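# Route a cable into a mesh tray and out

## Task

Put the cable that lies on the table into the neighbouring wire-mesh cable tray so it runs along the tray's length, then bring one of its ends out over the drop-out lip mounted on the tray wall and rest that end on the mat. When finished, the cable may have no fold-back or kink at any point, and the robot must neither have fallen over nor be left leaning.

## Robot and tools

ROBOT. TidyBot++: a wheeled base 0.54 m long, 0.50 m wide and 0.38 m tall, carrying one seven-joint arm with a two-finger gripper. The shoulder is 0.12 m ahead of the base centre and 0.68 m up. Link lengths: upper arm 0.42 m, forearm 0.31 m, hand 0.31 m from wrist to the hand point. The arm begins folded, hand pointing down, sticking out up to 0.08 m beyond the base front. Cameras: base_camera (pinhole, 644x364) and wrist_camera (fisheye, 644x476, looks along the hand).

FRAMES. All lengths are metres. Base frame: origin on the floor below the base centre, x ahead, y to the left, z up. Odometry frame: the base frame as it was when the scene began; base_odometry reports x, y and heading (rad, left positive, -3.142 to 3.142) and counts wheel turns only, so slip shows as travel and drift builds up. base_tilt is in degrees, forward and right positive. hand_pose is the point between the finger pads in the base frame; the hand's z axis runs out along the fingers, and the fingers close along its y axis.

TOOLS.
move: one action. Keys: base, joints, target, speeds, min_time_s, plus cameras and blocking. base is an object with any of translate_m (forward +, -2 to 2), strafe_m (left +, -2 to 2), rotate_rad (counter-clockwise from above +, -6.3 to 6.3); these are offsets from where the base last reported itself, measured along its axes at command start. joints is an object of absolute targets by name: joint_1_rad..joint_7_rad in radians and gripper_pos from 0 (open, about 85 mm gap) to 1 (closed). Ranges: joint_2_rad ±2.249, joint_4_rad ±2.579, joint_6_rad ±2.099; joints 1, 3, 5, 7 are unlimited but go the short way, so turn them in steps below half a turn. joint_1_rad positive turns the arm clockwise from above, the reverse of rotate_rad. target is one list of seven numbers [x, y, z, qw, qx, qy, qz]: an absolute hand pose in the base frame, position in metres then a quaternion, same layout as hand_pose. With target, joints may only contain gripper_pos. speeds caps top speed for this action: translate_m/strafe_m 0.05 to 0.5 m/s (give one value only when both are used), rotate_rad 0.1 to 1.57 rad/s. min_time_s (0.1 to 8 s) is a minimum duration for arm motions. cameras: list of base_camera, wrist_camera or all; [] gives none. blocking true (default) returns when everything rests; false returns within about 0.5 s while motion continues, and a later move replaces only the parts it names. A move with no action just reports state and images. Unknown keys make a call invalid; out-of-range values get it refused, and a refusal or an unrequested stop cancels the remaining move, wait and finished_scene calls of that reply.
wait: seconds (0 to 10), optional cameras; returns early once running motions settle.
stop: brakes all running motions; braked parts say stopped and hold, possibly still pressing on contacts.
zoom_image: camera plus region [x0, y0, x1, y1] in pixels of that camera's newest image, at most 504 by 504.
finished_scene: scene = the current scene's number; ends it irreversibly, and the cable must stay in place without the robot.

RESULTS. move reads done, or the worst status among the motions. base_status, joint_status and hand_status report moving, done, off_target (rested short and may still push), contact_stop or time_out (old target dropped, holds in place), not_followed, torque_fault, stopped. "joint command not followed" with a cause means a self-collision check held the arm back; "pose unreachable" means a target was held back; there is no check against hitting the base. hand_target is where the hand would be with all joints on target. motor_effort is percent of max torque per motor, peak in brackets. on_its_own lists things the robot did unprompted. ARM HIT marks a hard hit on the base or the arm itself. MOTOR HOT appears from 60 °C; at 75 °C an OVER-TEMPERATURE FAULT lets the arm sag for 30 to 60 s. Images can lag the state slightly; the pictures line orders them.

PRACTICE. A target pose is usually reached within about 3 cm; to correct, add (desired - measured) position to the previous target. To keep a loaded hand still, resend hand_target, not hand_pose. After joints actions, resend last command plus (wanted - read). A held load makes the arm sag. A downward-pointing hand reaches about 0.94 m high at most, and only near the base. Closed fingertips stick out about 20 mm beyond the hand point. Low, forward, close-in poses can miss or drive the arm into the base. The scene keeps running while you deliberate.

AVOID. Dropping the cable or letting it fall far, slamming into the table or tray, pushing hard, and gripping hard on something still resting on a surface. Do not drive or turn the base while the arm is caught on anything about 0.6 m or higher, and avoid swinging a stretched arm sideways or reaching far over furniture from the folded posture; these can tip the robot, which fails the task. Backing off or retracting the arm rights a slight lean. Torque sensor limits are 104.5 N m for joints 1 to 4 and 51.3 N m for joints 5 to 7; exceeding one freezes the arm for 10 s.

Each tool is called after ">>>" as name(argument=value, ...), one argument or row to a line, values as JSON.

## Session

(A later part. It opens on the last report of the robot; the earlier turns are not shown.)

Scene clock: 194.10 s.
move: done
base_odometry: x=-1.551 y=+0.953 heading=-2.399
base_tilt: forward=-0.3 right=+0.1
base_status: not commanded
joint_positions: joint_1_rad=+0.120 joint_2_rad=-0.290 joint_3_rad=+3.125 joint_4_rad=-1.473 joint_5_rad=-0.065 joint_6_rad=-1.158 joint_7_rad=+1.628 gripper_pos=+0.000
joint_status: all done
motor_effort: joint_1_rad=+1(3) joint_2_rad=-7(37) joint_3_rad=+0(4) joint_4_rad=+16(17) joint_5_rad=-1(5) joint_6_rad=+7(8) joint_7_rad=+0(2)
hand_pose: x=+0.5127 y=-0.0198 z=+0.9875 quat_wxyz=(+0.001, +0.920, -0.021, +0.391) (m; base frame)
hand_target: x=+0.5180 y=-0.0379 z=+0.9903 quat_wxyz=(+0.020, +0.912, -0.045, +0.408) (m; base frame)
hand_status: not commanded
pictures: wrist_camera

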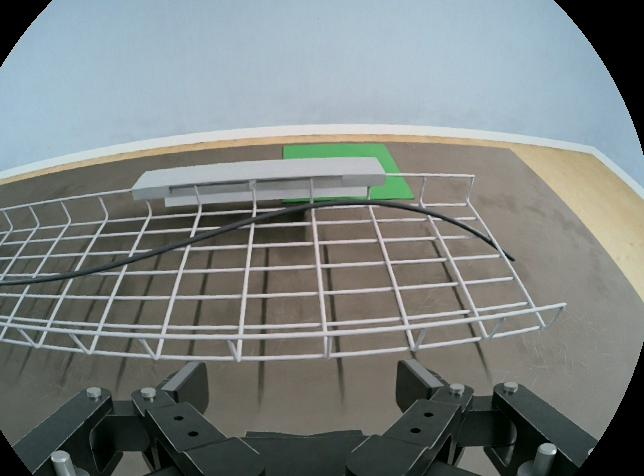

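>>> move(
  base={"translate_m":-0.5},
  joints={"joint_1_rad":0,"joint_2_rad":-0.5,"joint_4_rad":-1.9,"joint_6_rad":-0.5},
)

>>> move(
  base={"strafe_m":-1.45},
  cameras=["wrist_camera"],
)

>>> move(
  base={"translate_m":2.0},
)

>>> move(
  base={"translate_m":0.5},
)

>>> move(
  base={"rotate_rad":3.1416},
  cameras=["wrist_camera"],
)

Scene clock: 216.43 s.
move: done
base_odometry: x=-1.183 y=+1.291 heading=-2.399
base_tilt: forward=-0.3 right=+0.1
base_status: done
joint_positions: joint_1_rad=+0.020 joint_2_rad=-0.506 joint_3_rad=+3.127 joint_4_rad=-1.872 joint_5_rad=-0.063 joint_6_rad=-0.559 joint_7_rad=+1.626 gripper_pos=+0.000
joint_status: all done
motor_effort: joint_1_rad=+1(2) joint_2_rad=-3(11) joint_3_rad=+0(1) joint_4_rad=+18(19) joint_5_rad=-1(1) joint_6_rad=+9(9) joint_7_rad=-1(1)
hand_pose: x=+0.5146 y=+0.0114 z=+1.0059 quat_wxyz=(-0.008, +0.820, +0.010, +0.572) (m; base frame)
hand_target: x=+0.5216 y=+0.0021 z=+1.0038 quat_wxyz=(+0.000, +0.813, +0.000, +0.582) (m; base frame)
hand_status: not commanded
pictures: none

Scene clock: 220.00 s.
move: done
base_odometry: x=-2.163 y=+2.359 heading=-2.400
base_tilt: forward=-0.2 right=+0.1
base_status: done
joint_positions: joint_1_rad=+0.017 joint_2_rad=-0.506 joint_3_rad=+3.137 joint_4_rad=-1.873 joint_5_rad=-0.060 joint_6_rad=-0.557 joint_7_rad=+1.626 gripper_pos=+0.000
joint_status: not commanded
motor_effort: joint_1_rad=+1(2) joint_2_rad=-2(3) joint_3_rad=+0(4) joint_4_rad=+18(18) joint_5_rad=-1(2) joint_6_rad=+9(9) joint_7_rad=+0(1)
hand_pose: x=+0.5148 y=+0.0067 z=+1.0061 quat_wxyz=(-0.007, +0.820, +0.006, +0.572) (m; base frame)
hand_target: x=+0.5216 y=+0.0021 z=+1.0038 quat_wxyz=(+0.000, +0.813, +0.000, +0.582) (m; base frame)
hand_status: not commanded
pictures: wrist_camera

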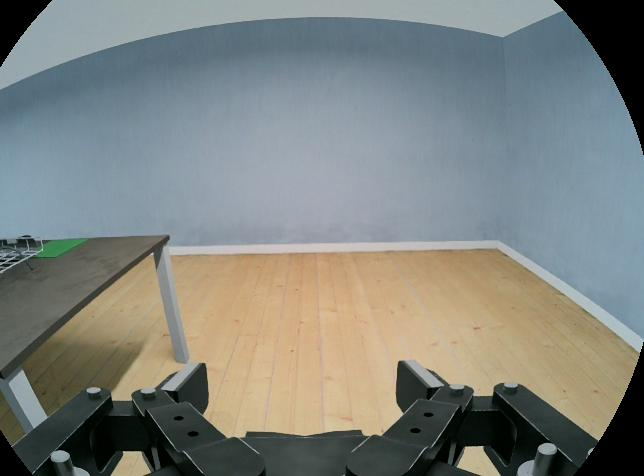

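Scene clock: 224.40 s.
move: done
base_odometry: x=-3.638 y=+1.007 heading=-2.400
base_tilt: forward=-0.2 right=+0.1
base_status: done
joint_positions: joint_1_rad=+0.017 joint_2_rad=-0.500 joint_3_rad=+3.137 joint_4_rad=-1.874 joint_5_rad=-0.060 joint_6_rad=-0.554 joint_7_rad=+1.626 gripper_pos=+0.000
joint_status: not commanded
motor_effort: joint_1_rad=+2(2) joint_2_rad=-3(6) joint_3_rad=+0(1) joint_4_rad=+18(19) joint_5_rad=-1(1) joint_6_rad=+9(9) joint_7_rad=+0(1)
hand_pose: x=+0.5173 y=+0.0065 z=+1.0034 quat_wxyz=(-0.007, +0.822, +0.006, +0.570) (m; base frame)
hand_target: x=+0.5216 y=+0.0021 z=+1.0038 quat_wxyz=(+0.000, +0.813, +0.000, +0.582) (m; base frame)
hand_status: not commanded
pictures: none

Scene clock: 226.53 s.
move: done
base_odometry: x=-4.007 y=+0.670 heading=-2.400
base_tilt: forward=-0.3 right=+0.1
base_status: done
joint_positions: joint_1_rad=+0.017 joint_2_rad=-0.494 joint_3_rad=+3.137 joint_4_rad=-1.876 joint_5_rad=-0.060 joint_6_rad=-0.553 joint_7_rad=+1.626 gripper_pos=+0.000
joint_status: not commanded
motor_effort: joint_1_rad=+1(2) joint_2_rad=-3(6) joint_3_rad=+1(1) joint_4_rad=+18(18) joint_5_rad=-1(1) joint_6_rad=+9(9) joint_7_rad=+0(1)
hand_pose: x=+0.5192 y=+0.0065 z=+1.0009 quat_wxyz=(-0.007, +0.823, +0.006, +0.568) (m; base frame)
hand_target: x=+0.5216 y=+0.0021 z=+1.0038 quat_wxyz=(+0.000, +0.813, +0.000, +0.582) (m; base frame)
hand_status: not commanded
pictures: none

Scene clock: 229.83 s.
move: done
base_odometry: x=-4.007 y=+0.670 heading=+0.741
base_tilt: forward=-0.3 right=+0.1
base_status: done
joint_positions: joint_1_rad=+0.014 joint_2_rad=-0.494 joint_3_rad=+3.138 joint_4_rad=-1.876 joint_5_rad=-0.059 joint_6_rad=-0.553 joint_7_rad=+1.626 gripper_pos=+0.000
joint_status: not commanded
motor_effort: joint_1_rad=+1(2) joint_2_rad=-3(5) joint_3_rad=+1(2) joint_4_rad=+18(19) joint_5_rad=-1(2) joint_6_rad=+9(9) joint_7_rad=+0(1)
hand_pose: x=+0.5192 y=+0.0074 z=+1.0009 quat_wxyz=(-0.008, +0.823, +0.007, +0.568) (m; base frame)
hand_target: x=+0.5216 y=+0.0021 z=+1.0038 quat_wxyz=(+0.000, +0.813, +0.000, +0.582) (m; base frame)
hand_status: not commanded
pictures: wrist_camera

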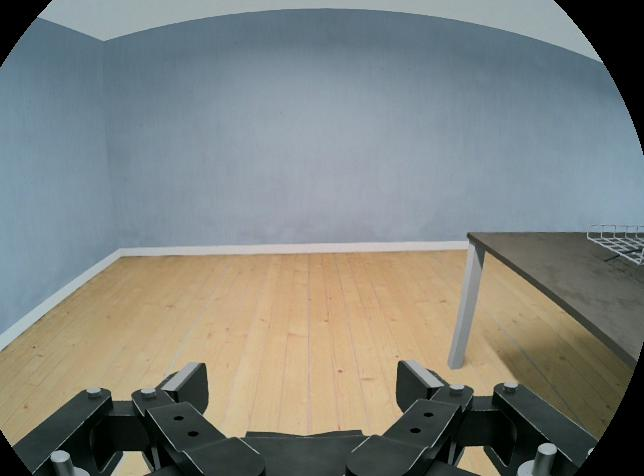

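>>> move(
  base={"strafe_m":-1.15},
  joints={"joint_2_rad":-0.2,"joint_4_rad":-1.5,"joint_6_rad":-1.0},
  cameras=["wrist_camera"],
)

Scene clock: 237.13 s.
move: done
base_odometry: x=-3.231 y=-0.179 heading=+0.742
base_tilt: forward=-0.3 right=+0.1
base_status: done
joint_positions: joint_1_rad=+0.013 joint_2_rad=-0.218 joint_3_rad=+3.140 joint_4_rad=-1.523 joint_5_rad=-0.057 joint_6_rad=-0.930 joint_7_rad=+1.626 gripper_pos=+0.000
joint_status: all done
motor_effort: joint_1_rad=+1(2) joint_2_rad=-11(11) joint_3_rad=+0(3) joint_4_rad=+17(19) joint_5_rad=-1(2) joint_6_rad=+7(9) joint_7_rad=+0(1)
hand_pose: x=+0.5764 y=+0.0103 z=+0.9839 quat_wxyz=(-0.013, +0.898, +0.014, +0.439) (m; base frame)
hand_target: x=+0.5704 y=+0.0021 z=+0.9709 quat_wxyz=(+0.000, +0.913, +0.000, +0.408) (m; base frame)
hand_status: not commanded
pictures: wrist_camera

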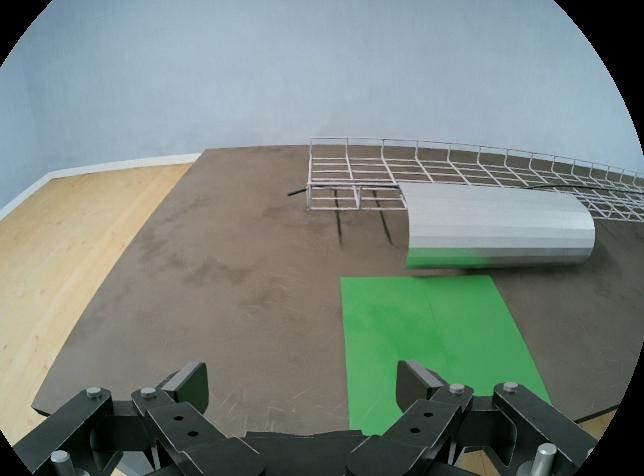

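>>> move(
  base={"translate_m":0.33,"strafe_m":-0.12},
)

>>> move(
  target=[0.70, 0.0, 0.95, 0.183, 0.683, 0.683, 0.183],
  cameras=["wrist_camera"],
  joints={"gripper_pos":0.5},
  min_time_s=2,
)

Scene clock: 253.07 s.
move: done
base_odometry: x=-2.906 y=-0.045 heading=+0.741
base_tilt: forward=-0.2 right=+0.1
base_status: done
joint_positions: joint_1_rad=+0.013 joint_2_rad=-0.205 joint_3_rad=+3.140 joint_4_rad=-1.521 joint_5_rad=-0.057 joint_6_rad=-0.932 joint_7_rad=+1.626 gripper_pos=+0.000
joint_status: not commanded
motor_effort: joint_1_rad=+1(3) joint_2_rad=-11(14) joint_3_rad=+0(2) joint_4_rad=+17(18) joint_5_rad=-1(1) joint_6_rad=+8(8) joint_7_rad=+0(1)
hand_pose: x=+0.5801 y=+0.0105 z=+0.9786 quat_wxyz=(-0.014, +0.901, +0.014, +0.433) (m; base frame)
hand_target: x=+0.5704 y=+0.0021 z=+0.9709 quat_wxyz=(+0.000, +0.913, +0.000, +0.408) (m; base frame)
hand_status: not commanded
pictures: none

Scene clock: 255.73 s.
move: done
base_odometry: x=-2.906 y=-0.045 heading=+0.741
base_tilt: forward=-0.2 right=+0.1
base_status: not commanded
joint_positions: joint_1_rad=+0.068 joint_2_rad=+0.329 joint_3_rad=+2.988 joint_4_rad=-0.763 joint_5_rad=+0.023 joint_6_rad=-1.454 joint_7_rad=+3.047 gripper_pos=+0.500
joint_status: all done
motor_effort: joint_1_rad=+1(2) joint_2_rad=-26(27) joint_3_rad=-1(1) joint_4_rad=+15(18) joint_5_rad=-1(1) joint_6_rad=+5(8) joint_7_rad=+0(1)
hand_pose: x=+0.7056 y=+0.0258 z=+0.9687 quat_wxyz=(+0.180, +0.688, +0.663, +0.233) (m; base frame)
hand_target: x=+0.7000 y=+0.0000 z=+0.9500 quat_wxyz=(+0.183, +0.683, +0.683, +0.183) (m; base frame)
hand_status: done (0.032 m and 6.2 deg from the pose sent, 0.124 m and 90.8 deg at the start)
pictures: wrist_camera

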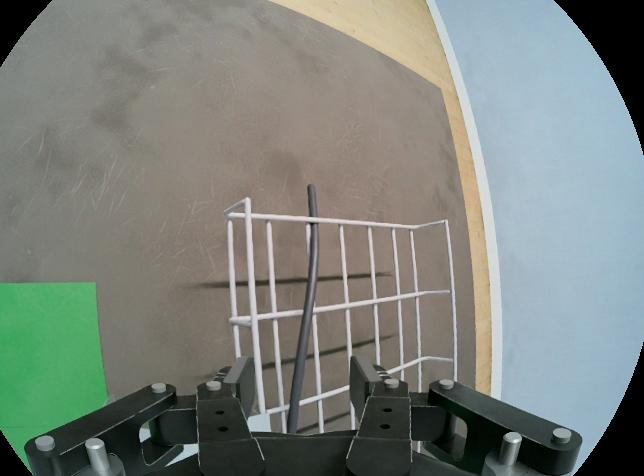

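>>> move(
  target=[0.79, -0.045, 0.87, 0.171, 0.686, 0.686, 0.171],
  joints={"gripper_pos":0.5},
  min_time_s=1.5,
)

>>> move(
  target=[0.84, -0.045, 0.81, 0.171, 0.686, 0.686, 0.171],
  min_time_s=1.5,
  cameras=["wrist_camera"],
)

Scene clock: 271.20 s.
move: done
base_odometry: x=-2.906 y=-0.045 heading=+0.741
base_tilt: forward=-0.2 right=+0.1
base_status: not commanded
joint_positions: joint_1_rad=+0.131 joint_2_rad=+0.561 joint_3_rad=+2.980 joint_4_rad=-0.630 joint_5_rad=+0.025 joint_6_rad=-1.455 joint_7_rad=+3.122 gripper_pos=+0.500
joint_status: all done
motor_effort: joint_1_rad=+1(2) joint_2_rad=-33(35) joint_3_rad=-1(2) joint_4_rad=+15(16) joint_5_rad=-1(2) joint_6_rad=+5(6) joint_7_rad=-1(1)
hand_pose: x=+0.7800 y=-0.0191 z=+0.8848 quat_wxyz=(+0.152, +0.698, +0.672, +0.198) (m; base frame)
hand_target: x=+0.7900 y=-0.0450 z=+0.8700 quat_wxyz=(+0.171, +0.686, +0.686, +0.171) (m; base frame)
hand_status: done (0.031 m and 4.3 deg from the pose sent, 0.148 m and 7.7 deg at the start)
pictures: none

Scene clock: 273.13 s.
move: done
base_odometry: x=-2.906 y=-0.045 heading=+0.741
base_tilt: forward=-0.2 right=+0.1
base_status: not commanded
joint_positions: joint_1_rad=+0.131 joint_2_rad=+0.655 joint_3_rad=+2.976 joint_4_rad=-0.601 joint_5_rad=+0.034 joint_6_rad=-1.403 joint_7_rad=+3.122 gripper_pos=+0.500
joint_status: not commanded
motor_effort: joint_1_rad=+3(3) joint_2_rad=-33(35) joint_3_rad=-1(2) joint_4_rad=+14(15) joint_5_rad=+0(2) joint_6_rad=+4(6) joint_7_rad=+0(1)
hand_pose: x=+0.8160 y=-0.0240 z=+0.8416 quat_wxyz=(+0.146, +0.701, +0.670, +0.195) (m; base frame)
hand_target: x=+0.8400 y=-0.0450 z=+0.8100 quat_wxyz=(+0.171, +0.686, +0.686, +0.171) (m; base frame)
hand_status: done (0.045 m and 4.7 deg from the pose sent, 0.099 m and 4.3 deg at the start)
pictures: wrist_camera

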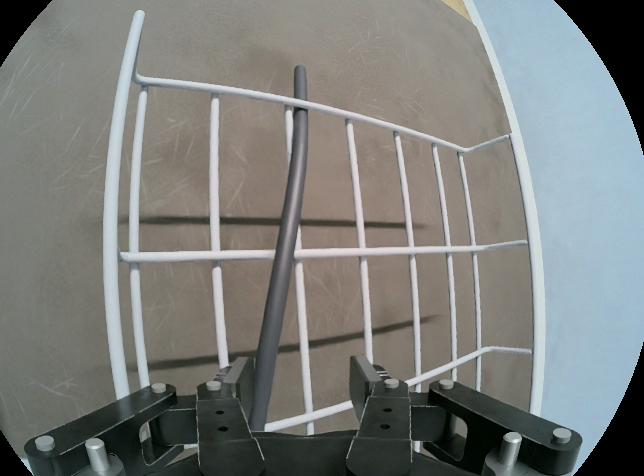

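>>> move(
  target=[0.765, -0.055, 0.87, 0.1893, 0.7593, 0.604, 0.1505],
  min_time_s=1.2,
)

>>> move(
  target=[0.812, -0.055, 0.805, 0.1893, 0.7593, 0.604, 0.1505],
  min_time_s=1.2,
  cameras=["wrist_camera"],
)

Scene clock: 283.00 s.
move: done
base_odometry: x=-2.906 y=-0.045 heading=+0.741
base_tilt: forward=-0.2 right=+0.1
base_status: not commanded
joint_positions: joint_1_rad=+0.113 joint_2_rad=+0.528 joint_3_rad=+3.012 joint_4_rad=-0.721 joint_5_rad=+0.095 joint_6_rad=-1.389 joint_7_rad=+2.990 gripper_pos=+0.500
joint_status: not commanded
motor_effort: joint_1_rad=+1(3) joint_2_rad=-32(36) joint_3_rad=-1(1) joint_4_rad=+13(16) joint_5_rad=+0(1) joint_6_rad=+1(7) joint_7_rad=+0(1)
hand_pose: x=+0.7770 y=-0.0406 z=+0.8742 quat_wxyz=(+0.175, +0.742, +0.622, +0.180) (m; base frame)
hand_target: x=+0.7650 y=-0.0550 z=+0.8700 quat_wxyz=(+0.189, +0.759, +0.604, +0.151) (m; base frame)
hand_status: done (0.019 m and 4.7 deg from the pose sent, 0.066 m and 12.3 deg at the start)
pictures: none

Scene clock: 284.50 s.
move: done
base_odometry: x=-2.906 y=-0.045 heading=+0.741
base_tilt: forward=-0.3 right=+0.1
base_status: not commanded
joint_positions: joint_1_rad=+0.111 joint_2_rad=+0.556 joint_3_rad=+3.012 joint_4_rad=-0.751 joint_5_rad=+0.119 joint_6_rad=-1.324 joint_7_rad=+2.966 gripper_pos=+0.500
joint_status: not commanded
motor_effort: joint_1_rad=+1(2) joint_2_rad=-27(33) joint_3_rad=-1(1) joint_4_rad=+13(15) joint_5_rad=-1(1) joint_6_rad=+4(5) joint_7_rad=+0(1)
hand_pose: x=+0.7940 y=-0.0464 z=+0.8522 quat_wxyz=(+0.183, +0.747, +0.614, +0.177) (m; base frame)
hand_target: x=+0.8120 y=-0.0550 z=+0.8050 quat_wxyz=(+0.189, +0.759, +0.604, +0.151) (m; base frame)
hand_status: done (0.051 m and 3.6 deg from the pose sent, 0.079 m and 4.7 deg at the start)
pictures: wrist_camera

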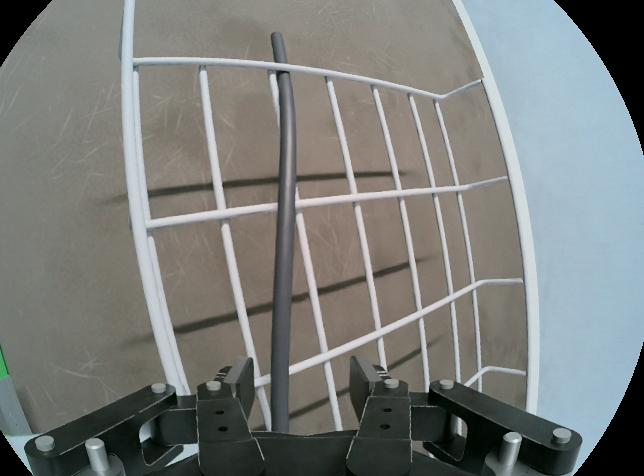

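>>> move(
  target=[0.83, -0.048, 0.765, 0.1893, 0.7593, 0.604, 0.1505],
  min_time_s=1.5,
  cameras=["wrist_camera"],
)

Scene clock: 292.20 s.
move: done
base_odometry: x=-2.906 y=-0.045 heading=+0.741
base_tilt: forward=-0.2 right=+0.1
base_status: not commanded
joint_positions: joint_1_rad=+0.104 joint_2_rad=+0.587 joint_3_rad=+3.012 joint_4_rad=-0.779 joint_5_rad=+0.144 joint_6_rad=-1.188 joint_7_rad=+2.935 gripper_pos=+0.500
joint_status: not commanded
motor_effort: joint_1_rad=+1(2) joint_2_rad=-28(29) joint_3_rad=-1(1) joint_4_rad=+10(13) joint_5_rad=+0(1) joint_6_rad=+0(6) joint_7_rad=-1(1)
hand_pose: x=+0.8303 y=-0.0483 z=+0.8406 quat_wxyz=(+0.212, +0.743, +0.601, +0.203) (m; base frame)
hand_target: x=+0.8300 y=-0.0480 z=+0.7650 quat_wxyz=(+0.189, +0.759, +0.604, +0.151) (m; base frame)
hand_status: done (0.076 m and 6.8 deg from the pose sent, 0.094 m and 3.6 deg at the start)
pictures: wrist_camera

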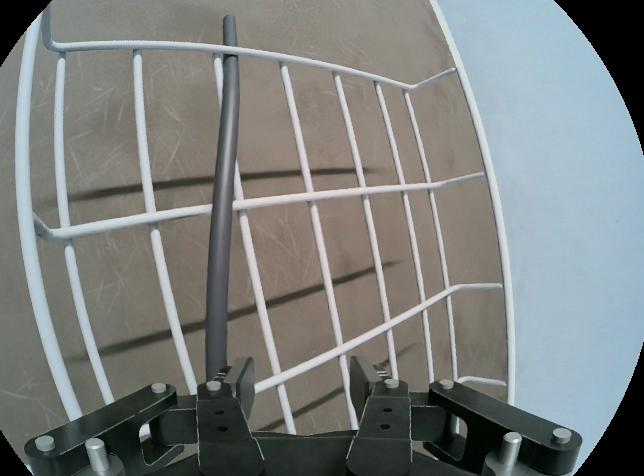

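>>> move(
  target=[0.77, 0.03, 0.90, 0.171, 0.686, 0.686, 0.171],
  min_time_s=1.5,
)

>>> move(
  target=[0.83, 0.075, 0.83, 0.171, 0.686, 0.686, 0.171],
  min_time_s=1.5,
  cameras=["wrist_camera"],
)

Scene clock: 317.07 s.
move: done
base_odometry: x=-2.906 y=-0.045 heading=+0.741
base_tilt: forward=-0.2 right=+0.1
base_status: not commanded
joint_positions: joint_1_rad=+0.007 joint_2_rad=+0.577 joint_3_rad=+3.012 joint_4_rad=-0.583 joint_5_rad=+0.144 joint_6_rad=-1.468 joint_7_rad=+3.002 gripper_pos=+0.500
joint_status: not commanded
motor_effort: joint_1_rad=+1(2) joint_2_rad=-33(35) joint_3_rad=-1(3) joint_4_rad=+15(16) joint_5_rad=+0(2) joint_6_rad=+5(6) joint_7_rad=+0(1)
hand_pose: x=+0.7886 y=+0.0104 z=+0.8916 quat_wxyz=(+0.186, +0.710, +0.656, +0.177) (m; base frame)
hand_target: x=+0.7700 y=+0.0300 z=+0.9000 quat_wxyz=(+0.171, +0.686, +0.686, +0.171) (m; base frame)
hand_status: done (0.028 m and 4.8 deg from the pose sent, 0.115 m and 13.2 deg at the start)
pictures: none

Scene clock: 318.87 s.
move: done
base_odometry: x=-2.906 y=-0.045 heading=+0.741
base_tilt: forward=-0.2 right=+0.1
base_status: not commanded
joint_positions: joint_1_rad=-0.080 joint_2_rad=+0.661 joint_3_rad=+3.015 joint_4_rad=-0.549 joint_5_rad=+0.144 joint_6_rad=-1.467 joint_7_rad=+3.002 gripper_pos=+0.500
joint_status: not commanded
motor_effort: joint_1_rad=+1(2) joint_2_rad=-35(37) joint_3_rad=-1(1) joint_4_rad=+15(15) joint_5_rad=+0(1) joint_6_rad=+5(5) joint_7_rad=-1(1)
hand_pose: x=+0.8069 y=+0.0684 z=+0.8491 quat_wxyz=(+0.163, +0.687, +0.689, +0.167) (m; base frame)
hand_target: x=+0.8300 y=+0.0750 z=+0.8300 quat_wxyz=(+0.171, +0.686, +0.686, +0.171) (m; base frame)
hand_status: done (0.031 m and 1.1 deg from the pose sent, 0.098 m and 4.8 deg at the start)
pictures: wrist_camera

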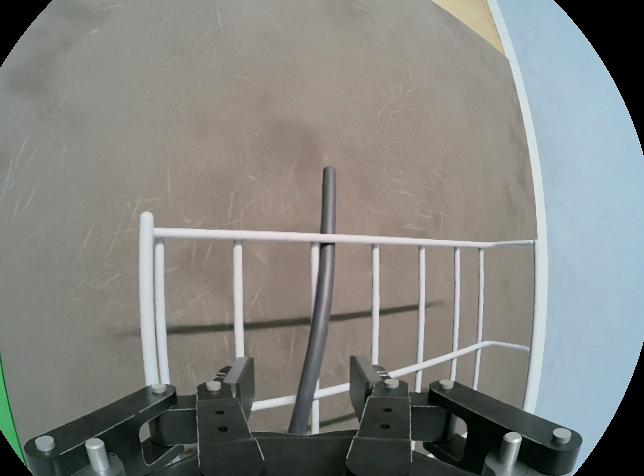

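>>> move(
  target=[0.873, 0.087, 0.785, 0.171, 0.686, 0.686, 0.171],
  min_time_s=1.5,
  cameras=["wrist_camera"],
)

Scene clock: 328.10 s.
move: done
base_odometry: x=-2.906 y=-0.045 heading=+0.741
base_tilt: forward=-0.2 right=+0.1
base_status: not commanded
joint_positions: joint_1_rad=-0.107 joint_2_rad=+0.806 joint_3_rad=+3.058 joint_4_rad=-0.414 joint_5_rad=+0.144 joint_6_rad=-1.467 joint_7_rad=+3.002 gripper_pos=+0.500
joint_status: not commanded
motor_effort: joint_1_rad=+1(2) joint_2_rad=-39(41) joint_3_rad=+0(1) joint_4_rad=+15(16) joint_5_rad=+0(1) joint_6_rad=+4(5) joint_7_rad=+0(1)
hand_pose: x=+0.8510 y=+0.0704 z=+0.8038 quat_wxyz=(+0.167, +0.691, +0.686, +0.157) (m; base frame)
hand_target: x=+0.8730 y=+0.0870 z=+0.7850 quat_wxyz=(+0.171, +0.686, +0.686, +0.171) (m; base frame)
hand_status: done (0.033 m and 1.7 deg from the pose sent, 0.094 m and 1.1 deg at the start)
pictures: wrist_camera

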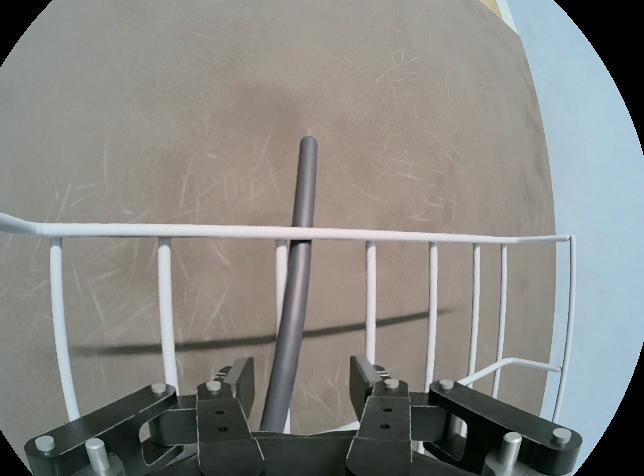

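>>> move(
  target=[0.864, 0.090, 0.766, 0.171, 0.686, 0.686, 0.171],
  min_time_s=1,
)

>>> move(
  joints={"gripper_pos":0.94},
  cameras=["wrist_camera"],
)

>>> zoom_image(
  camera="wrist_camera",
  region=[220, 300, 400, 440],
)

Scene clock: 334.77 s.
move: done
base_odometry: x=-2.906 y=-0.045 heading=+0.741
base_tilt: forward=-0.2 right=+0.1
base_status: not commanded
joint_positions: joint_1_rad=-0.107 joint_2_rad=+0.771 joint_3_rad=+3.037 joint_4_rad=-0.543 joint_5_rad=+0.146 joint_6_rad=-1.341 joint_7_rad=+3.002 gripper_pos=+0.500
joint_status: not commanded
motor_effort: joint_1_rad=-1(2) joint_2_rad=-33(39) joint_3_rad=-2(2) joint_4_rad=+13(15) joint_5_rad=-2(2) joint_6_rad=+4(5) joint_7_rad=-1(1)
hand_pose: x=+0.8570 y=+0.0840 z=+0.7906 quat_wxyz=(+0.172, +0.678, +0.693, +0.174) (m; base frame)
hand_target: x=+0.8640 y=+0.0900 z=+0.7660 quat_wxyz=(+0.171, +0.686, +0.686, +0.171) (m; base frame)
hand_status: done (0.026 m and 1.2 deg from the pose sent, 0.045 m and 1.7 deg at the start)
pictures: none

Scene clock: 335.67 s.
move: done
base_odometry: x=-2.906 y=-0.045 heading=+0.741
base_tilt: forward=-0.2 right=+0.1
base_status: not commanded
joint_positions: joint_1_rad=-0.105 joint_2_rad=+0.770 joint_3_rad=+3.028 joint_4_rad=-0.566 joint_5_rad=+0.146 joint_6_rad=-1.333 joint_7_rad=+2.992 gripper_pos=+0.924
joint_status: all done
motor_effort: joint_1_rad=-1(3) joint_2_rad=-37(40) joint_3_rad=-2(4) joint_4_rad=+15(18) joint_5_rad=+0(3) joint_6_rad=+6(16) joint_7_rad=+2(2)
hand_pose: x=+0.8538 y=+0.0874 z=+0.7824 quat_wxyz=(+0.164, +0.681, +0.693, +0.171) (m; base frame)
hand_target: x=+0.8640 y=+0.0900 z=+0.7660 quat_wxyz=(+0.171, +0.686, +0.686, +0.171) (m; base frame)
hand_status: not commanded
pictures: wrist_camera

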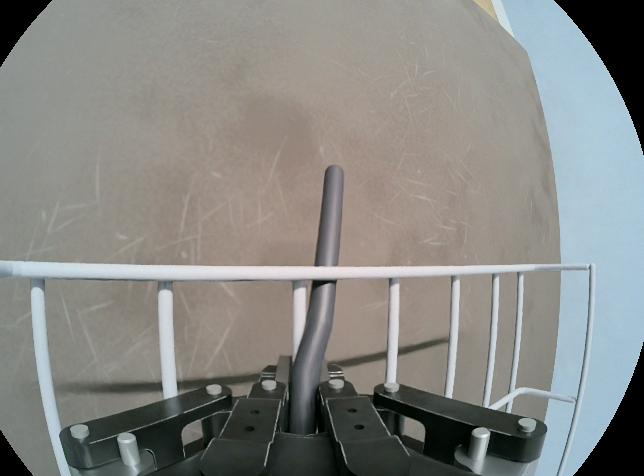

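Scaled by 2.800.

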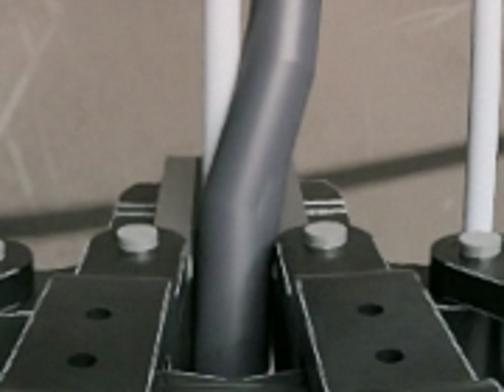

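>>> move(
  target=[0.860, 0.05, 0.80, 0.171, 0.686, 0.686, 0.171],
  min_time_s=1.5,
  cameras=["wrist_camera"],
)

>>> move(
  target=[0.845, -0.02, 0.815, 0.171, 0.686, 0.686, 0.171],
  min_time_s=2,
  cameras=["wrist_camera"],
)

Scene clock: 348.87 s.
move: off_target
base_odometry: x=-2.906 y=-0.045 heading=+0.741
base_tilt: forward=-0.2 right=+0.1
base_status: not commanded
joint_positions: joint_1_rad=-0.104 joint_2_rad=+0.782 joint_3_rad=+3.026 joint_4_rad=-0.537 joint_5_rad=+0.146 joint_6_rad=-1.359 joint_7_rad=+2.992 gripper_pos=+0.924
joint_status: not commanded
motor_effort: joint_1_rad=+6(6) joint_2_rad=-47(47) joint_3_rad=+2(2) joint_4_rad=+22(22) joint_5_rad=+5(6) joint_6_rad=+10(10) joint_7_rad=+2(2)
hand_pose: x=+0.8539 y=+0.0864 z=+0.7835 quat_wxyz=(+0.161, +0.683, +0.692, +0.169) (m; base frame)
hand_target: x=+0.8600 y=+0.0500 z=+0.8000 quat_wxyz=(+0.171, +0.686, +0.686, +0.171) (m; base frame)
hand_status: off_target (0.040 m and 1.4 deg from the pose sent, 0.042 m and 1.3 deg at the start)
pictures: wrist_camera

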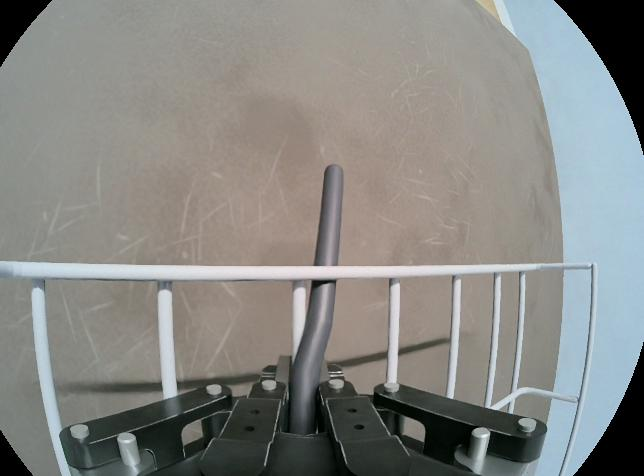

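Scene clock: 351.17 s.
move: off_target
base_odometry: x=-2.906 y=-0.045 heading=+0.741
base_tilt: forward=-0.2 right=+0.1
base_status: not commanded
joint_positions: joint_1_rad=-0.049 joint_2_rad=+0.782 joint_3_rad=+2.956 joint_4_rad=-0.538 joint_5_rad=+0.118 joint_6_rad=-1.359 joint_7_rad=+3.067 gripper_pos=+0.925
joint_status: not commanded
motor_effort: joint_1_rad=+15(16) joint_2_rad=-55(56) joint_3_rad=+5(6) joint_4_rad=+21(24) joint_5_rad=+10(11) joint_6_rad=+1(10) joint_7_rad=+2(2)
hand_pose: x=+0.8526 y=+0.0858 z=+0.7846 quat_wxyz=(+0.139, +0.662, +0.712, +0.187) (m; base frame)
hand_target: x=+0.8450 y=-0.0200 z=+0.8150 quat_wxyz=(+0.171, +0.686, +0.686, +0.171) (m; base frame)
hand_status: off_target (0.110 m and 5.8 deg from the pose sent, 0.111 m and 1.4 deg at the start)
pictures: wrist_camera

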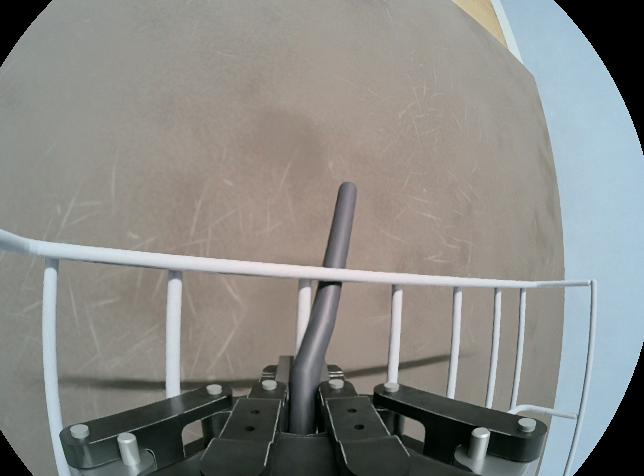

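>>> move(
  target=[0.862, 0.087, 0.775, 0.171, 0.686, 0.686, 0.171],
  min_time_s=1,
)

>>> move(
  joints={"gripper_pos":0.8},
)

>>> move(
  target=[0.862, 0.095, 0.782, 0.171, 0.686, 0.686, 0.171],
  min_time_s=1,
  cameras=["wrist_camera"],
)

>>> zoom_image(
  camera="wrist_camera",
  region=[220, 300, 400, 440],
)

Scene clock: 361.23 s.
move: done
base_odometry: x=-2.906 y=-0.045 heading=+0.741
base_tilt: forward=-0.2 right=+0.1
base_status: not commanded
joint_positions: joint_1_rad=-0.085 joint_2_rad=+0.782 joint_3_rad=+3.008 joint_4_rad=-0.539 joint_5_rad=+0.123 joint_6_rad=-1.358 joint_7_rad=+3.010 gripper_pos=+0.926
joint_status: not commanded
motor_effort: joint_1_rad=+1(16) joint_2_rad=-36(55) joint_3_rad=-1(6) joint_4_rad=+14(21) joint_5_rad=+1(11) joint_6_rad=+5(6) joint_7_rad=+1(2)
hand_pose: x=+0.8531 y=+0.0871 z=+0.7827 quat_wxyz=(+0.149, +0.680, +0.696, +0.177) (m; base frame)
hand_target: x=+0.8620 y=+0.0870 z=+0.7750 quat_wxyz=(+0.171, +0.686, +0.686, +0.171) (m; base frame)
hand_status: done (0.012 m and 2.9 deg from the pose sent, 0.013 m and 5.8 deg at the start)
pictures: none

Scene clock: 361.87 s.
move: done
base_odometry: x=-2.906 y=-0.045 heading=+0.741
base_tilt: forward=-0.2 right=+0.1
base_status: not commanded
joint_positions: joint_1_rad=-0.091 joint_2_rad=+0.782 joint_3_rad=+3.010 joint_4_rad=-0.542 joint_5_rad=+0.123 joint_6_rad=-1.351 joint_7_rad=+3.010 gripper_pos=+0.800
joint_status: all done
motor_effort: joint_1_rad=+1(2) joint_2_rad=-39(40) joint_3_rad=-1(2) joint_4_rad=+15(16) joint_5_rad=+0(1) joint_6_rad=+4(5) joint_7_rad=-1(1)
hand_pose: x=+0.8540 y=+0.0907 z=+0.7822 quat_wxyz=(+0.150, +0.678, +0.697, +0.178) (m; base frame)
hand_target: x=+0.8620 y=+0.0870 z=+0.7750 quat_wxyz=(+0.171, +0.686, +0.686, +0.171) (m; base frame)
hand_status: not commanded
pictures: none

Scene clock: 363.17 s.
move: done
base_odometry: x=-2.906 y=-0.045 heading=+0.741
base_tilt: forward=-0.2 right=+0.1
base_status: not commanded
joint_positions: joint_1_rad=-0.111 joint_2_rad=+0.782 joint_3_rad=+3.025 joint_4_rad=-0.533 joint_5_rad=+0.123 joint_6_rad=-1.351 joint_7_rad=+3.010 gripper_pos=+0.800
joint_status: not commanded
motor_effort: joint_1_rad=+2(2) joint_2_rad=-39(40) joint_3_rad=-1(2) joint_4_rad=+16(16) joint_5_rad=+0(1) joint_6_rad=+4(5) joint_7_rad=+0(1)
hand_pose: x=+0.8548 y=+0.0993 z=+0.7857 quat_wxyz=(+0.156, +0.673, +0.701, +0.180) (m; base frame)
hand_target: x=+0.8620 y=+0.0950 z=+0.7820 quat_wxyz=(+0.171, +0.686, +0.686, +0.171) (m; base frame)
hand_status: done (0.009 m and 3.0 deg from the pose sent, 0.009 m and 3.0 deg at the start)
pictures: wrist_camera

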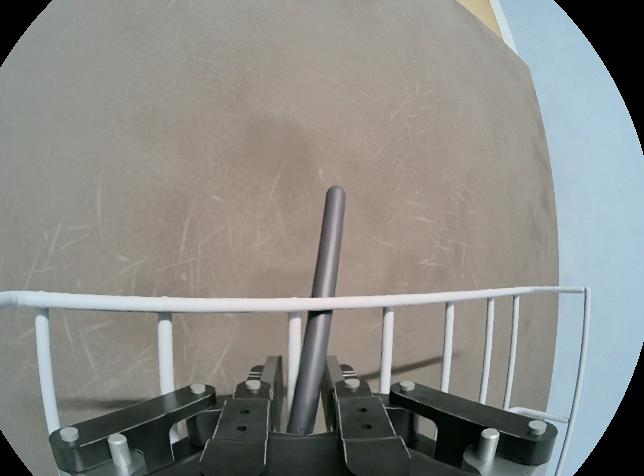

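Scaled by 2.800.

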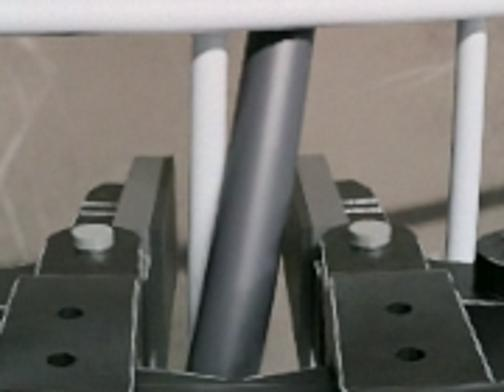

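>>> move(
  target=[0.866, 0.085, 0.805, 0.171, 0.686, 0.686, 0.171],
  min_time_s=1,
)

>>> move(
  joints={"gripper_pos":0.94},
  cameras=["wrist_camera"],
)

>>> zoom_image(
  camera="wrist_camera",
  region=[220, 300, 400, 440],
)

Scene clock: 369.03 s.
move: off_target
base_odometry: x=-2.906 y=-0.045 heading=+0.741
base_tilt: forward=-0.2 right=+0.1
base_status: not commanded
joint_positions: joint_1_rad=-0.138 joint_2_rad=+0.840 joint_3_rad=+3.065 joint_4_rad=-0.388 joint_5_rad=+0.123 joint_6_rad=-1.465 joint_7_rad=+3.010 gripper_pos=+0.800
joint_status: not commanded
motor_effort: joint_1_rad=+5(6) joint_2_rad=-47(47) joint_3_rad=+1(2) joint_4_rad=+22(22) joint_5_rad=+4(4) joint_6_rad=+13(13) joint_7_rad=+0(1)
hand_pose: x=+0.8568 y=+0.0975 z=+0.7894 quat_wxyz=(+0.157, +0.679, +0.699, +0.161) (m; base frame)
hand_target: x=+0.8660 y=+0.0850 z=+0.8050 quat_wxyz=(+0.171, +0.686, +0.686, +0.171) (m; base frame)
hand_status: off_target (0.022 m and 2.6 deg from the pose sent, 0.026 m and 3.0 deg at the start)
pictures: none

Scene clock: 369.60 s.
move: off_target
base_odometry: x=-2.906 y=-0.045 heading=+0.741
base_tilt: forward=-0.2 right=+0.1
base_status: not commanded
joint_positions: joint_1_rad=-0.138 joint_2_rad=+0.841 joint_3_rad=+3.065 joint_4_rad=-0.386 joint_5_rad=+0.123 joint_6_rad=-1.475 joint_7_rad=+3.010 gripper_pos=+0.890
joint_status: gripper_pos off_target (ended at +0.890, target +0.940)
motor_effort: joint_1_rad=+5(6) joint_2_rad=-46(48) joint_3_rad=+2(2) joint_4_rad=+22(23) joint_5_rad=+6(6) joint_6_rad=+15(16) joint_7_rad=+3(4)
hand_pose: x=+0.8543 y=+0.0974 z=+0.7885 quat_wxyz=(+0.155, +0.679, +0.700, +0.157) (m; base frame)
hand_target: x=+0.8660 y=+0.0850 z=+0.8050 quat_wxyz=(+0.171, +0.686, +0.686, +0.171) (m; base frame)
hand_status: not commanded
pictures: wrist_camera

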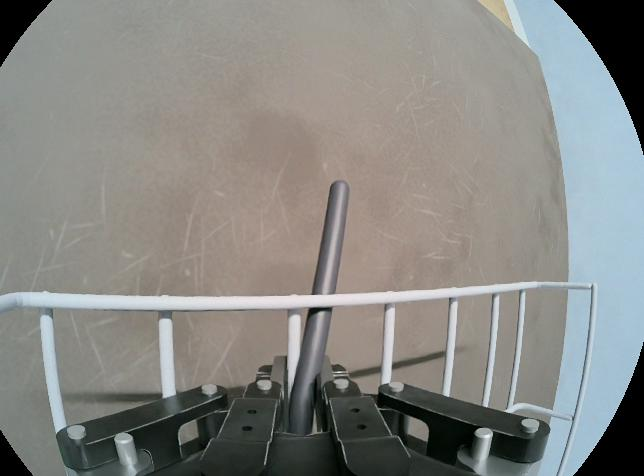

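Scaled by 2.800.

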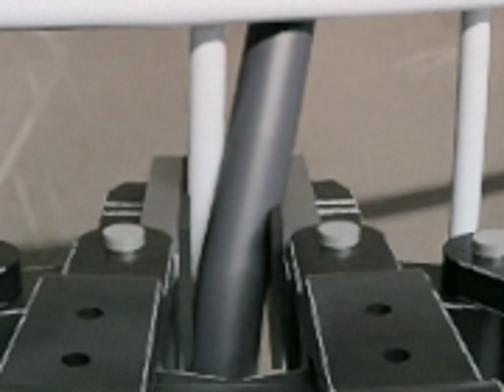

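>>> move(
  joints={"gripper_pos":0.55},
)

>>> move(
  target=[0.845, 0.085, 0.82, 0.171, 0.686, 0.686, 0.171],
  min_time_s=1.5,
  cameras=["wrist_camera"],
)

Scene clock: 376.27 s.
move: done
base_odometry: x=-2.906 y=-0.045 heading=+0.741
base_tilt: forward=-0.2 right=+0.1
base_status: not commanded
joint_positions: joint_1_rad=-0.138 joint_2_rad=+0.842 joint_3_rad=+3.079 joint_4_rad=-0.352 joint_5_rad=+0.123 joint_6_rad=-1.471 joint_7_rad=+3.010 gripper_pos=+0.550
joint_status: all done
motor_effort: joint_1_rad=+3(5) joint_2_rad=-43(48) joint_3_rad=+0(2) joint_4_rad=+18(22) joint_5_rad=+1(6) joint_6_rad=+8(15) joint_7_rad=+0(4)
hand_pose: x=+0.8619 y=+0.0921 z=+0.8030 quat_wxyz=(+0.170, +0.680, +0.693, +0.168) (m; base frame)
hand_target: x=+0.8660 y=+0.0850 z=+0.8050 quat_wxyz=(+0.171, +0.686, +0.686, +0.171) (m; base frame)
hand_status: not commanded
pictures: none

Scene clock: 378.07 s.
move: done
base_odometry: x=-2.906 y=-0.045 heading=+0.741
base_tilt: forward=-0.2 right=+0.1
base_status: not commanded
joint_positions: joint_1_rad=-0.138 joint_2_rad=+0.793 joint_3_rad=+3.071 joint_4_rad=-0.420 joint_5_rad=+0.123 joint_6_rad=-1.470 joint_7_rad=+3.010 gripper_pos=+0.550
joint_status: not commanded
motor_effort: joint_1_rad=+1(3) joint_2_rad=-39(44) joint_3_rad=-1(1) joint_4_rad=+15(18) joint_5_rad=+0(2) joint_6_rad=+4(9) joint_7_rad=+0(1)
hand_pose: x=+0.8446 y=+0.0938 z=+0.8095 quat_wxyz=(+0.163, +0.678, +0.698, +0.162) (m; base frame)
hand_target: x=+0.8450 y=+0.0850 z=+0.8200 quat_wxyz=(+0.171, +0.686, +0.686, +0.171) (m; base frame)
hand_status: done (0.014 m and 2.1 deg from the pose sent, 0.025 m and 1.1 deg at the start)
pictures: wrist_camera

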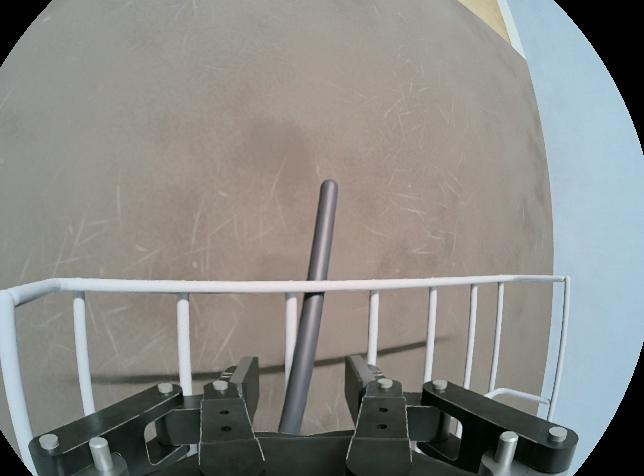

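>>> move(
  target=[0.842, 0.035, 0.80, 0.171, 0.686, 0.686, 0.171],
  min_time_s=1.5,
  cameras=["wrist_camera"],
)

>>> zoom_image(
  camera="wrist_camera",
  region=[220, 300, 400, 440],
)

Scene clock: 387.37 s.
move: done
base_odometry: x=-2.906 y=-0.045 heading=+0.741
base_tilt: forward=-0.2 right=+0.1
base_status: not commanded
joint_positions: joint_1_rad=-0.033 joint_2_rad=+0.731 joint_3_rad=+2.995 joint_4_rad=-0.601 joint_5_rad=+0.123 joint_6_rad=-1.360 joint_7_rad=+3.010 gripper_pos=+0.550
joint_status: not commanded
motor_effort: joint_1_rad=+2(3) joint_2_rad=-38(40) joint_3_rad=-1(1) joint_4_rad=+15(16) joint_5_rad=+0(2) joint_6_rad=+3(4) joint_7_rad=+0(1)
hand_pose: x=+0.8377 y=+0.0556 z=+0.7920 quat_wxyz=(+0.147, +0.694, +0.684, +0.171) (m; base frame)
hand_target: x=+0.8420 y=+0.0350 z=+0.8000 quat_wxyz=(+0.171, +0.686, +0.686, +0.171) (m; base frame)
hand_status: done (0.022 m and 2.9 deg from the pose sent, 0.060 m and 2.1 deg at the start)
pictures: wrist_camera

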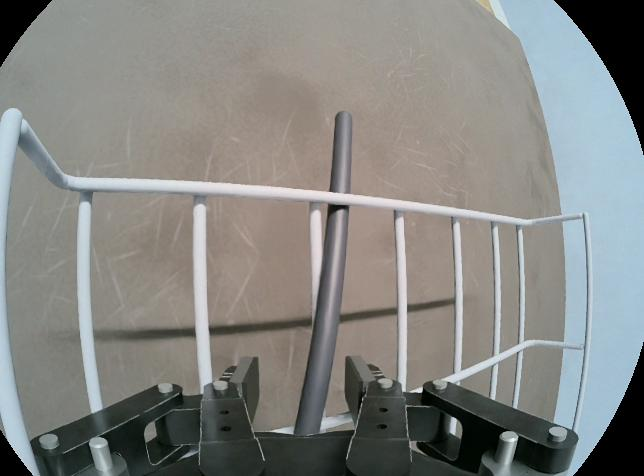

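Scaled by 2.800.

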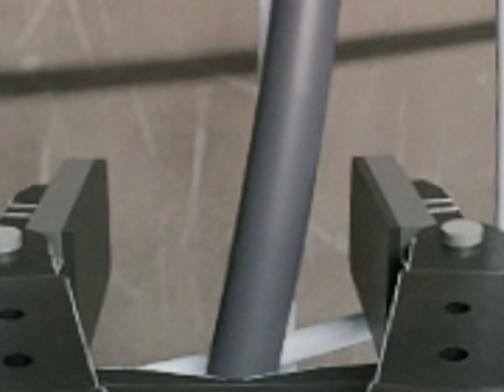

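>>> move(
  target=[0.845, 0.035, 0.818, 0.171, 0.686, 0.686, 0.171],
  min_time_s=1,
)

>>> move(
  joints={"gripper_pos":0.94},
  cameras=["wrist_camera"],
)

>>> zoom_image(
  camera="wrist_camera",
  region=[220, 300, 400, 440],
)

Scene clock: 393.53 s.
move: done
base_odometry: x=-2.906 y=-0.045 heading=+0.741
base_tilt: forward=-0.2 right=+0.1
base_status: not commanded
joint_positions: joint_1_rad=-0.033 joint_2_rad=+0.734 joint_3_rad=+3.004 joint_4_rad=-0.528 joint_5_rad=+0.123 joint_6_rad=-1.366 joint_7_rad=+3.010 gripper_pos=+0.550
joint_status: not commanded
motor_effort: joint_1_rad=+2(3) joint_2_rad=-38(44) joint_3_rad=-1(2) joint_4_rad=+15(17) joint_5_rad=+0(1) joint_6_rad=+4(5) joint_7_rad=-1(1)
hand_pose: x=+0.8507 y=+0.0501 z=+0.8219 quat_wxyz=(+0.169, +0.693, +0.674, +0.193) (m; base frame)
hand_target: x=+0.8450 y=+0.0350 z=+0.8180 quat_wxyz=(+0.171, +0.686, +0.686, +0.171) (m; base frame)
hand_status: done (0.017 m and 3.0 deg from the pose sent, 0.034 m and 2.9 deg at the start)
pictures: none

Scene clock: 394.30 s.
move: done
base_odometry: x=-2.906 y=-0.045 heading=+0.741
base_tilt: forward=-0.2 right=+0.1
base_status: not commanded
joint_positions: joint_1_rad=-0.033 joint_2_rad=+0.734 joint_3_rad=+3.004 joint_4_rad=-0.528 joint_5_rad=+0.123 joint_6_rad=-1.366 joint_7_rad=+3.010 gripper_pos=+0.940
joint_status: all done
motor_effort: joint_1_rad=+1(2) joint_2_rad=-38(38) joint_3_rad=-1(1) joint_4_rad=+16(16) joint_5_rad=+0(1) joint_6_rad=+5(6) joint_7_rad=+0(1)
hand_pose: x=+0.8507 y=+0.0501 z=+0.8219 quat_wxyz=(+0.169, +0.693, +0.674, +0.193) (m; base frame)
hand_target: x=+0.8450 y=+0.0350 z=+0.8180 quat_wxyz=(+0.171, +0.686, +0.686, +0.171) (m; base frame)
hand_status: not commanded
pictures: wrist_camera

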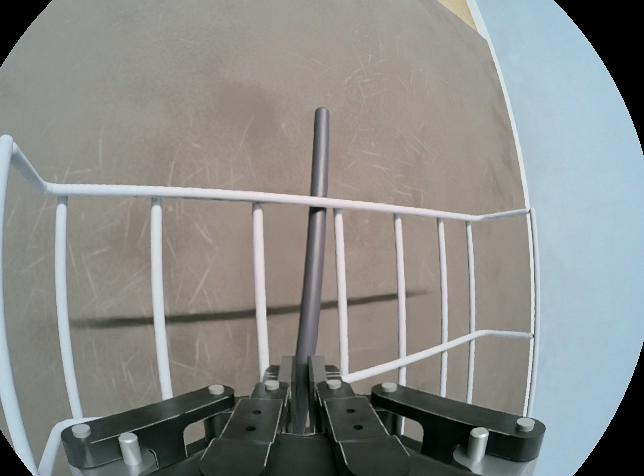

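Scaled by 2.800.

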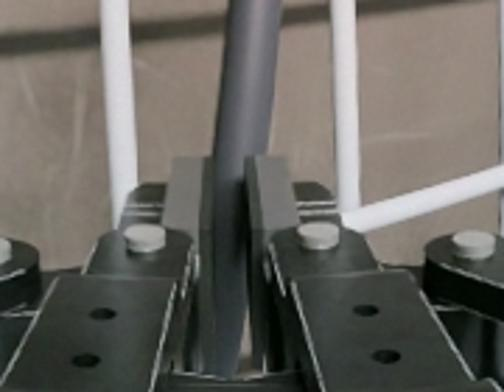

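>>> move(
  joints={"gripper_pos":0.65},
)

>>> move(
  target=[0.853, 0.042, 0.783, 0.171, 0.686, 0.686, 0.171],
  min_time_s=1.2,
)

>>> move(
  joints={"gripper_pos":0.95},
  cameras=["wrist_camera"],
)

>>> zoom_image(
  camera="wrist_camera",
  region=[220, 300, 400, 440],
)

Scene clock: 399.83 s.
move: done
base_odometry: x=-2.906 y=-0.045 heading=+0.741
base_tilt: forward=-0.2 right=+0.1
base_status: not commanded
joint_positions: joint_1_rad=-0.033 joint_2_rad=+0.734 joint_3_rad=+3.004 joint_4_rad=-0.528 joint_5_rad=+0.123 joint_6_rad=-1.366 joint_7_rad=+3.010 gripper_pos=+0.650
joint_status: all done
motor_effort: joint_1_rad=+1(2) joint_2_rad=-38(38) joint_3_rad=-1(2) joint_4_rad=+16(16) joint_5_rad=+0(1) joint_6_rad=+5(5) joint_7_rad=-1(1)
hand_pose: x=+0.8507 y=+0.0501 z=+0.8219 quat_wxyz=(+0.169, +0.693, +0.674, +0.193) (m; base frame)
hand_target: x=+0.8450 y=+0.0350 z=+0.8180 quat_wxyz=(+0.171, +0.686, +0.686, +0.171) (m; base frame)
hand_status: not commanded
pictures: none

Scene clock: 401.33 s.
move: done
base_odometry: x=-2.906 y=-0.045 heading=+0.741
base_tilt: forward=-0.2 right=+0.1
base_status: not commanded
joint_positions: joint_1_rad=-0.032 joint_2_rad=+0.733 joint_3_rad=+3.001 joint_4_rad=-0.597 joint_5_rad=+0.123 joint_6_rad=-1.330 joint_7_rad=+3.010 gripper_pos=+0.650
joint_status: not commanded
motor_effort: joint_1_rad=+1(3) joint_2_rad=-37(38) joint_3_rad=-1(2) joint_4_rad=+14(16) joint_5_rad=-1(1) joint_6_rad=+3(5) joint_7_rad=-1(1)
hand_pose: x=+0.8474 y=+0.0533 z=+0.7963 quat_wxyz=(+0.158, +0.693, +0.680, +0.181) (m; base frame)
hand_target: x=+0.8530 y=+0.0420 z=+0.7830 quat_wxyz=(+0.171, +0.686, +0.686, +0.171) (m; base frame)
hand_status: done (0.018 m and 2.1 deg from the pose sent, 0.040 m and 3.0 deg at the start)
pictures: none

Scene clock: 402.03 s.
move: off_target
base_odometry: x=-2.906 y=-0.045 heading=+0.741
base_tilt: forward=-0.2 right=+0.1
base_status: not commanded
joint_positions: joint_1_rad=-0.033 joint_2_rad=+0.727 joint_3_rad=+2.999 joint_4_rad=-0.604 joint_5_rad=+0.127 joint_6_rad=-1.317 joint_7_rad=+3.019 gripper_pos=+0.869
joint_status: gripper_pos off_target (ended at +0.869, target +0.950)
motor_effort: joint_1_rad=+4(4) joint_2_rad=-36(37) joint_3_rad=-1(2) joint_4_rad=+14(19) joint_5_rad=-3(4) joint_6_rad=+3(16) joint_7_rad=-4(5)
hand_pose: x=+0.8485 y=+0.0540 z=+0.7997 quat_wxyz=(+0.164, +0.687, +0.683, +0.184) (m; base frame)
hand_target: x=+0.8530 y=+0.0420 z=+0.7830 quat_wxyz=(+0.171, +0.686, +0.686, +0.171) (m; base frame)
hand_status: not commanded
pictures: wrist_camera

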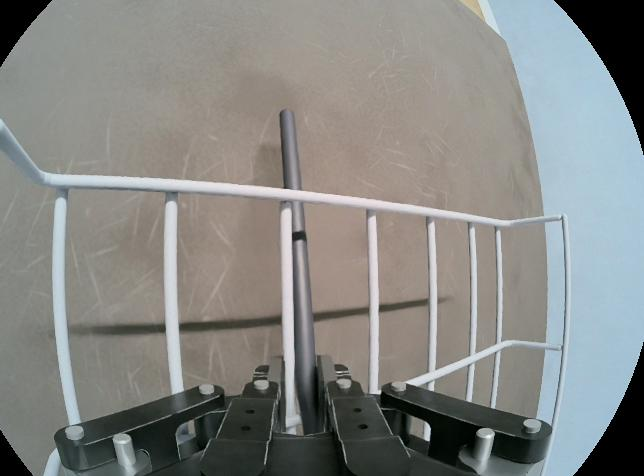

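Scaled by 2.800.

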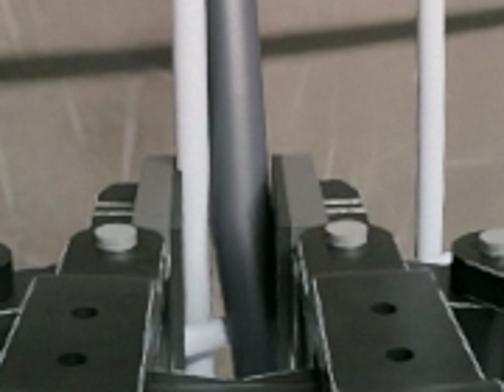

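>>> move(
  joints={"gripper_pos":0.6},
)

>>> move(
  target=[0.82, 0.03, 0.86, 0.171, 0.686, 0.686, 0.171],
  min_time_s=1.2,
)

>>> move(
  target=[0.79, -0.035, 0.84, 0.1493, 0.768, 0.611, 0.1188],
  min_time_s=1.5,
  cameras=["wrist_camera"],
)

Scene clock: 414.80 s.
move: done
base_odometry: x=-2.906 y=-0.045 heading=+0.741
base_tilt: forward=-0.2 right=+0.1
base_status: not commanded
joint_positions: joint_1_rad=-0.032 joint_2_rad=+0.727 joint_3_rad=+2.999 joint_4_rad=-0.608 joint_5_rad=+0.127 joint_6_rad=-1.315 joint_7_rad=+3.019 gripper_pos=+0.600
joint_status: all done
motor_effort: joint_1_rad=+1(3) joint_2_rad=-38(40) joint_3_rad=-1(2) joint_4_rad=+16(16) joint_5_rad=+0(3) joint_6_rad=+5(5) joint_7_rad=-1(5)
hand_pose: x=+0.8483 y=+0.0533 z=+0.7981 quat_wxyz=(+0.163, +0.688, +0.683, +0.183) (m; base frame)
hand_target: x=+0.8530 y=+0.0420 z=+0.7830 quat_wxyz=(+0.171, +0.686, +0.686, +0.171) (m; base frame)
hand_status: not commanded
pictures: none

Scene clock: 416.37 s.
move: done
base_odometry: x=-2.906 y=-0.045 heading=+0.741
base_tilt: forward=-0.2 right=+0.1
base_status: not commanded
joint_positions: joint_1_rad=-0.032 joint_2_rad=+0.716 joint_3_rad=+3.021 joint_4_rad=-0.466 joint_5_rad=+0.127 joint_6_rad=-1.447 joint_7_rad=+3.021 gripper_pos=+0.600
joint_status: not commanded
motor_effort: joint_1_rad=+1(4) joint_2_rad=-37(39) joint_3_rad=-1(2) joint_4_rad=+15(16) joint_5_rad=-1(2) joint_6_rad=+5(5) joint_7_rad=+0(1)
hand_pose: x=+0.8370 y=+0.0370 z=+0.8490 quat_wxyz=(+0.176, +0.696, +0.671, +0.185) (m; base frame)
hand_target: x=+0.8200 y=+0.0300 z=+0.8600 quat_wxyz=(+0.171, +0.686, +0.686, +0.171) (m; base frame)
hand_status: done (0.021 m and 2.7 deg from the pose sent, 0.072 m and 1.7 deg at the start)
pictures: none

Scene clock: 418.17 s.
Motor temperatures (°C): [34 40 34 32 44 42 40]
move: done
base_odometry: x=-2.906 y=-0.045 heading=+0.741
base_tilt: forward=-0.2 right=+0.1
base_status: not commanded
joint_positions: joint_1_rad=+0.019 joint_2_rad=+0.716 joint_3_rad=+3.062 joint_4_rad=-0.467 joint_5_rad=+0.127 joint_6_rad=-1.532 joint_7_rad=+2.990 gripper_pos=+0.600
joint_status: not commanded
motor_effort: joint_1_rad=+1(2) joint_2_rad=-37(37) joint_3_rad=+0(1) joint_4_rad=+15(15) joint_5_rad=+0(1) joint_6_rad=+4(5) joint_7_rad=+0(1)
hand_pose: x=+0.8145 y=-0.0173 z=+0.8366 quat_wxyz=(+0.163, +0.739, +0.639, +0.140) (m; base frame)
hand_target: x=+0.7900 y=-0.0350 z=+0.8400 quat_wxyz=(+0.149, +0.768, +0.611, +0.119) (m; base frame)
hand_status: done (0.030 m and 5.5 deg from the pose sent, 0.086 m and 13.5 deg at the start)
pictures: wrist_camera

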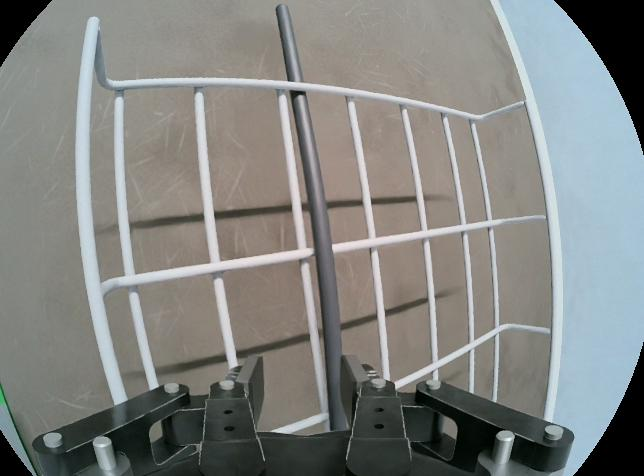

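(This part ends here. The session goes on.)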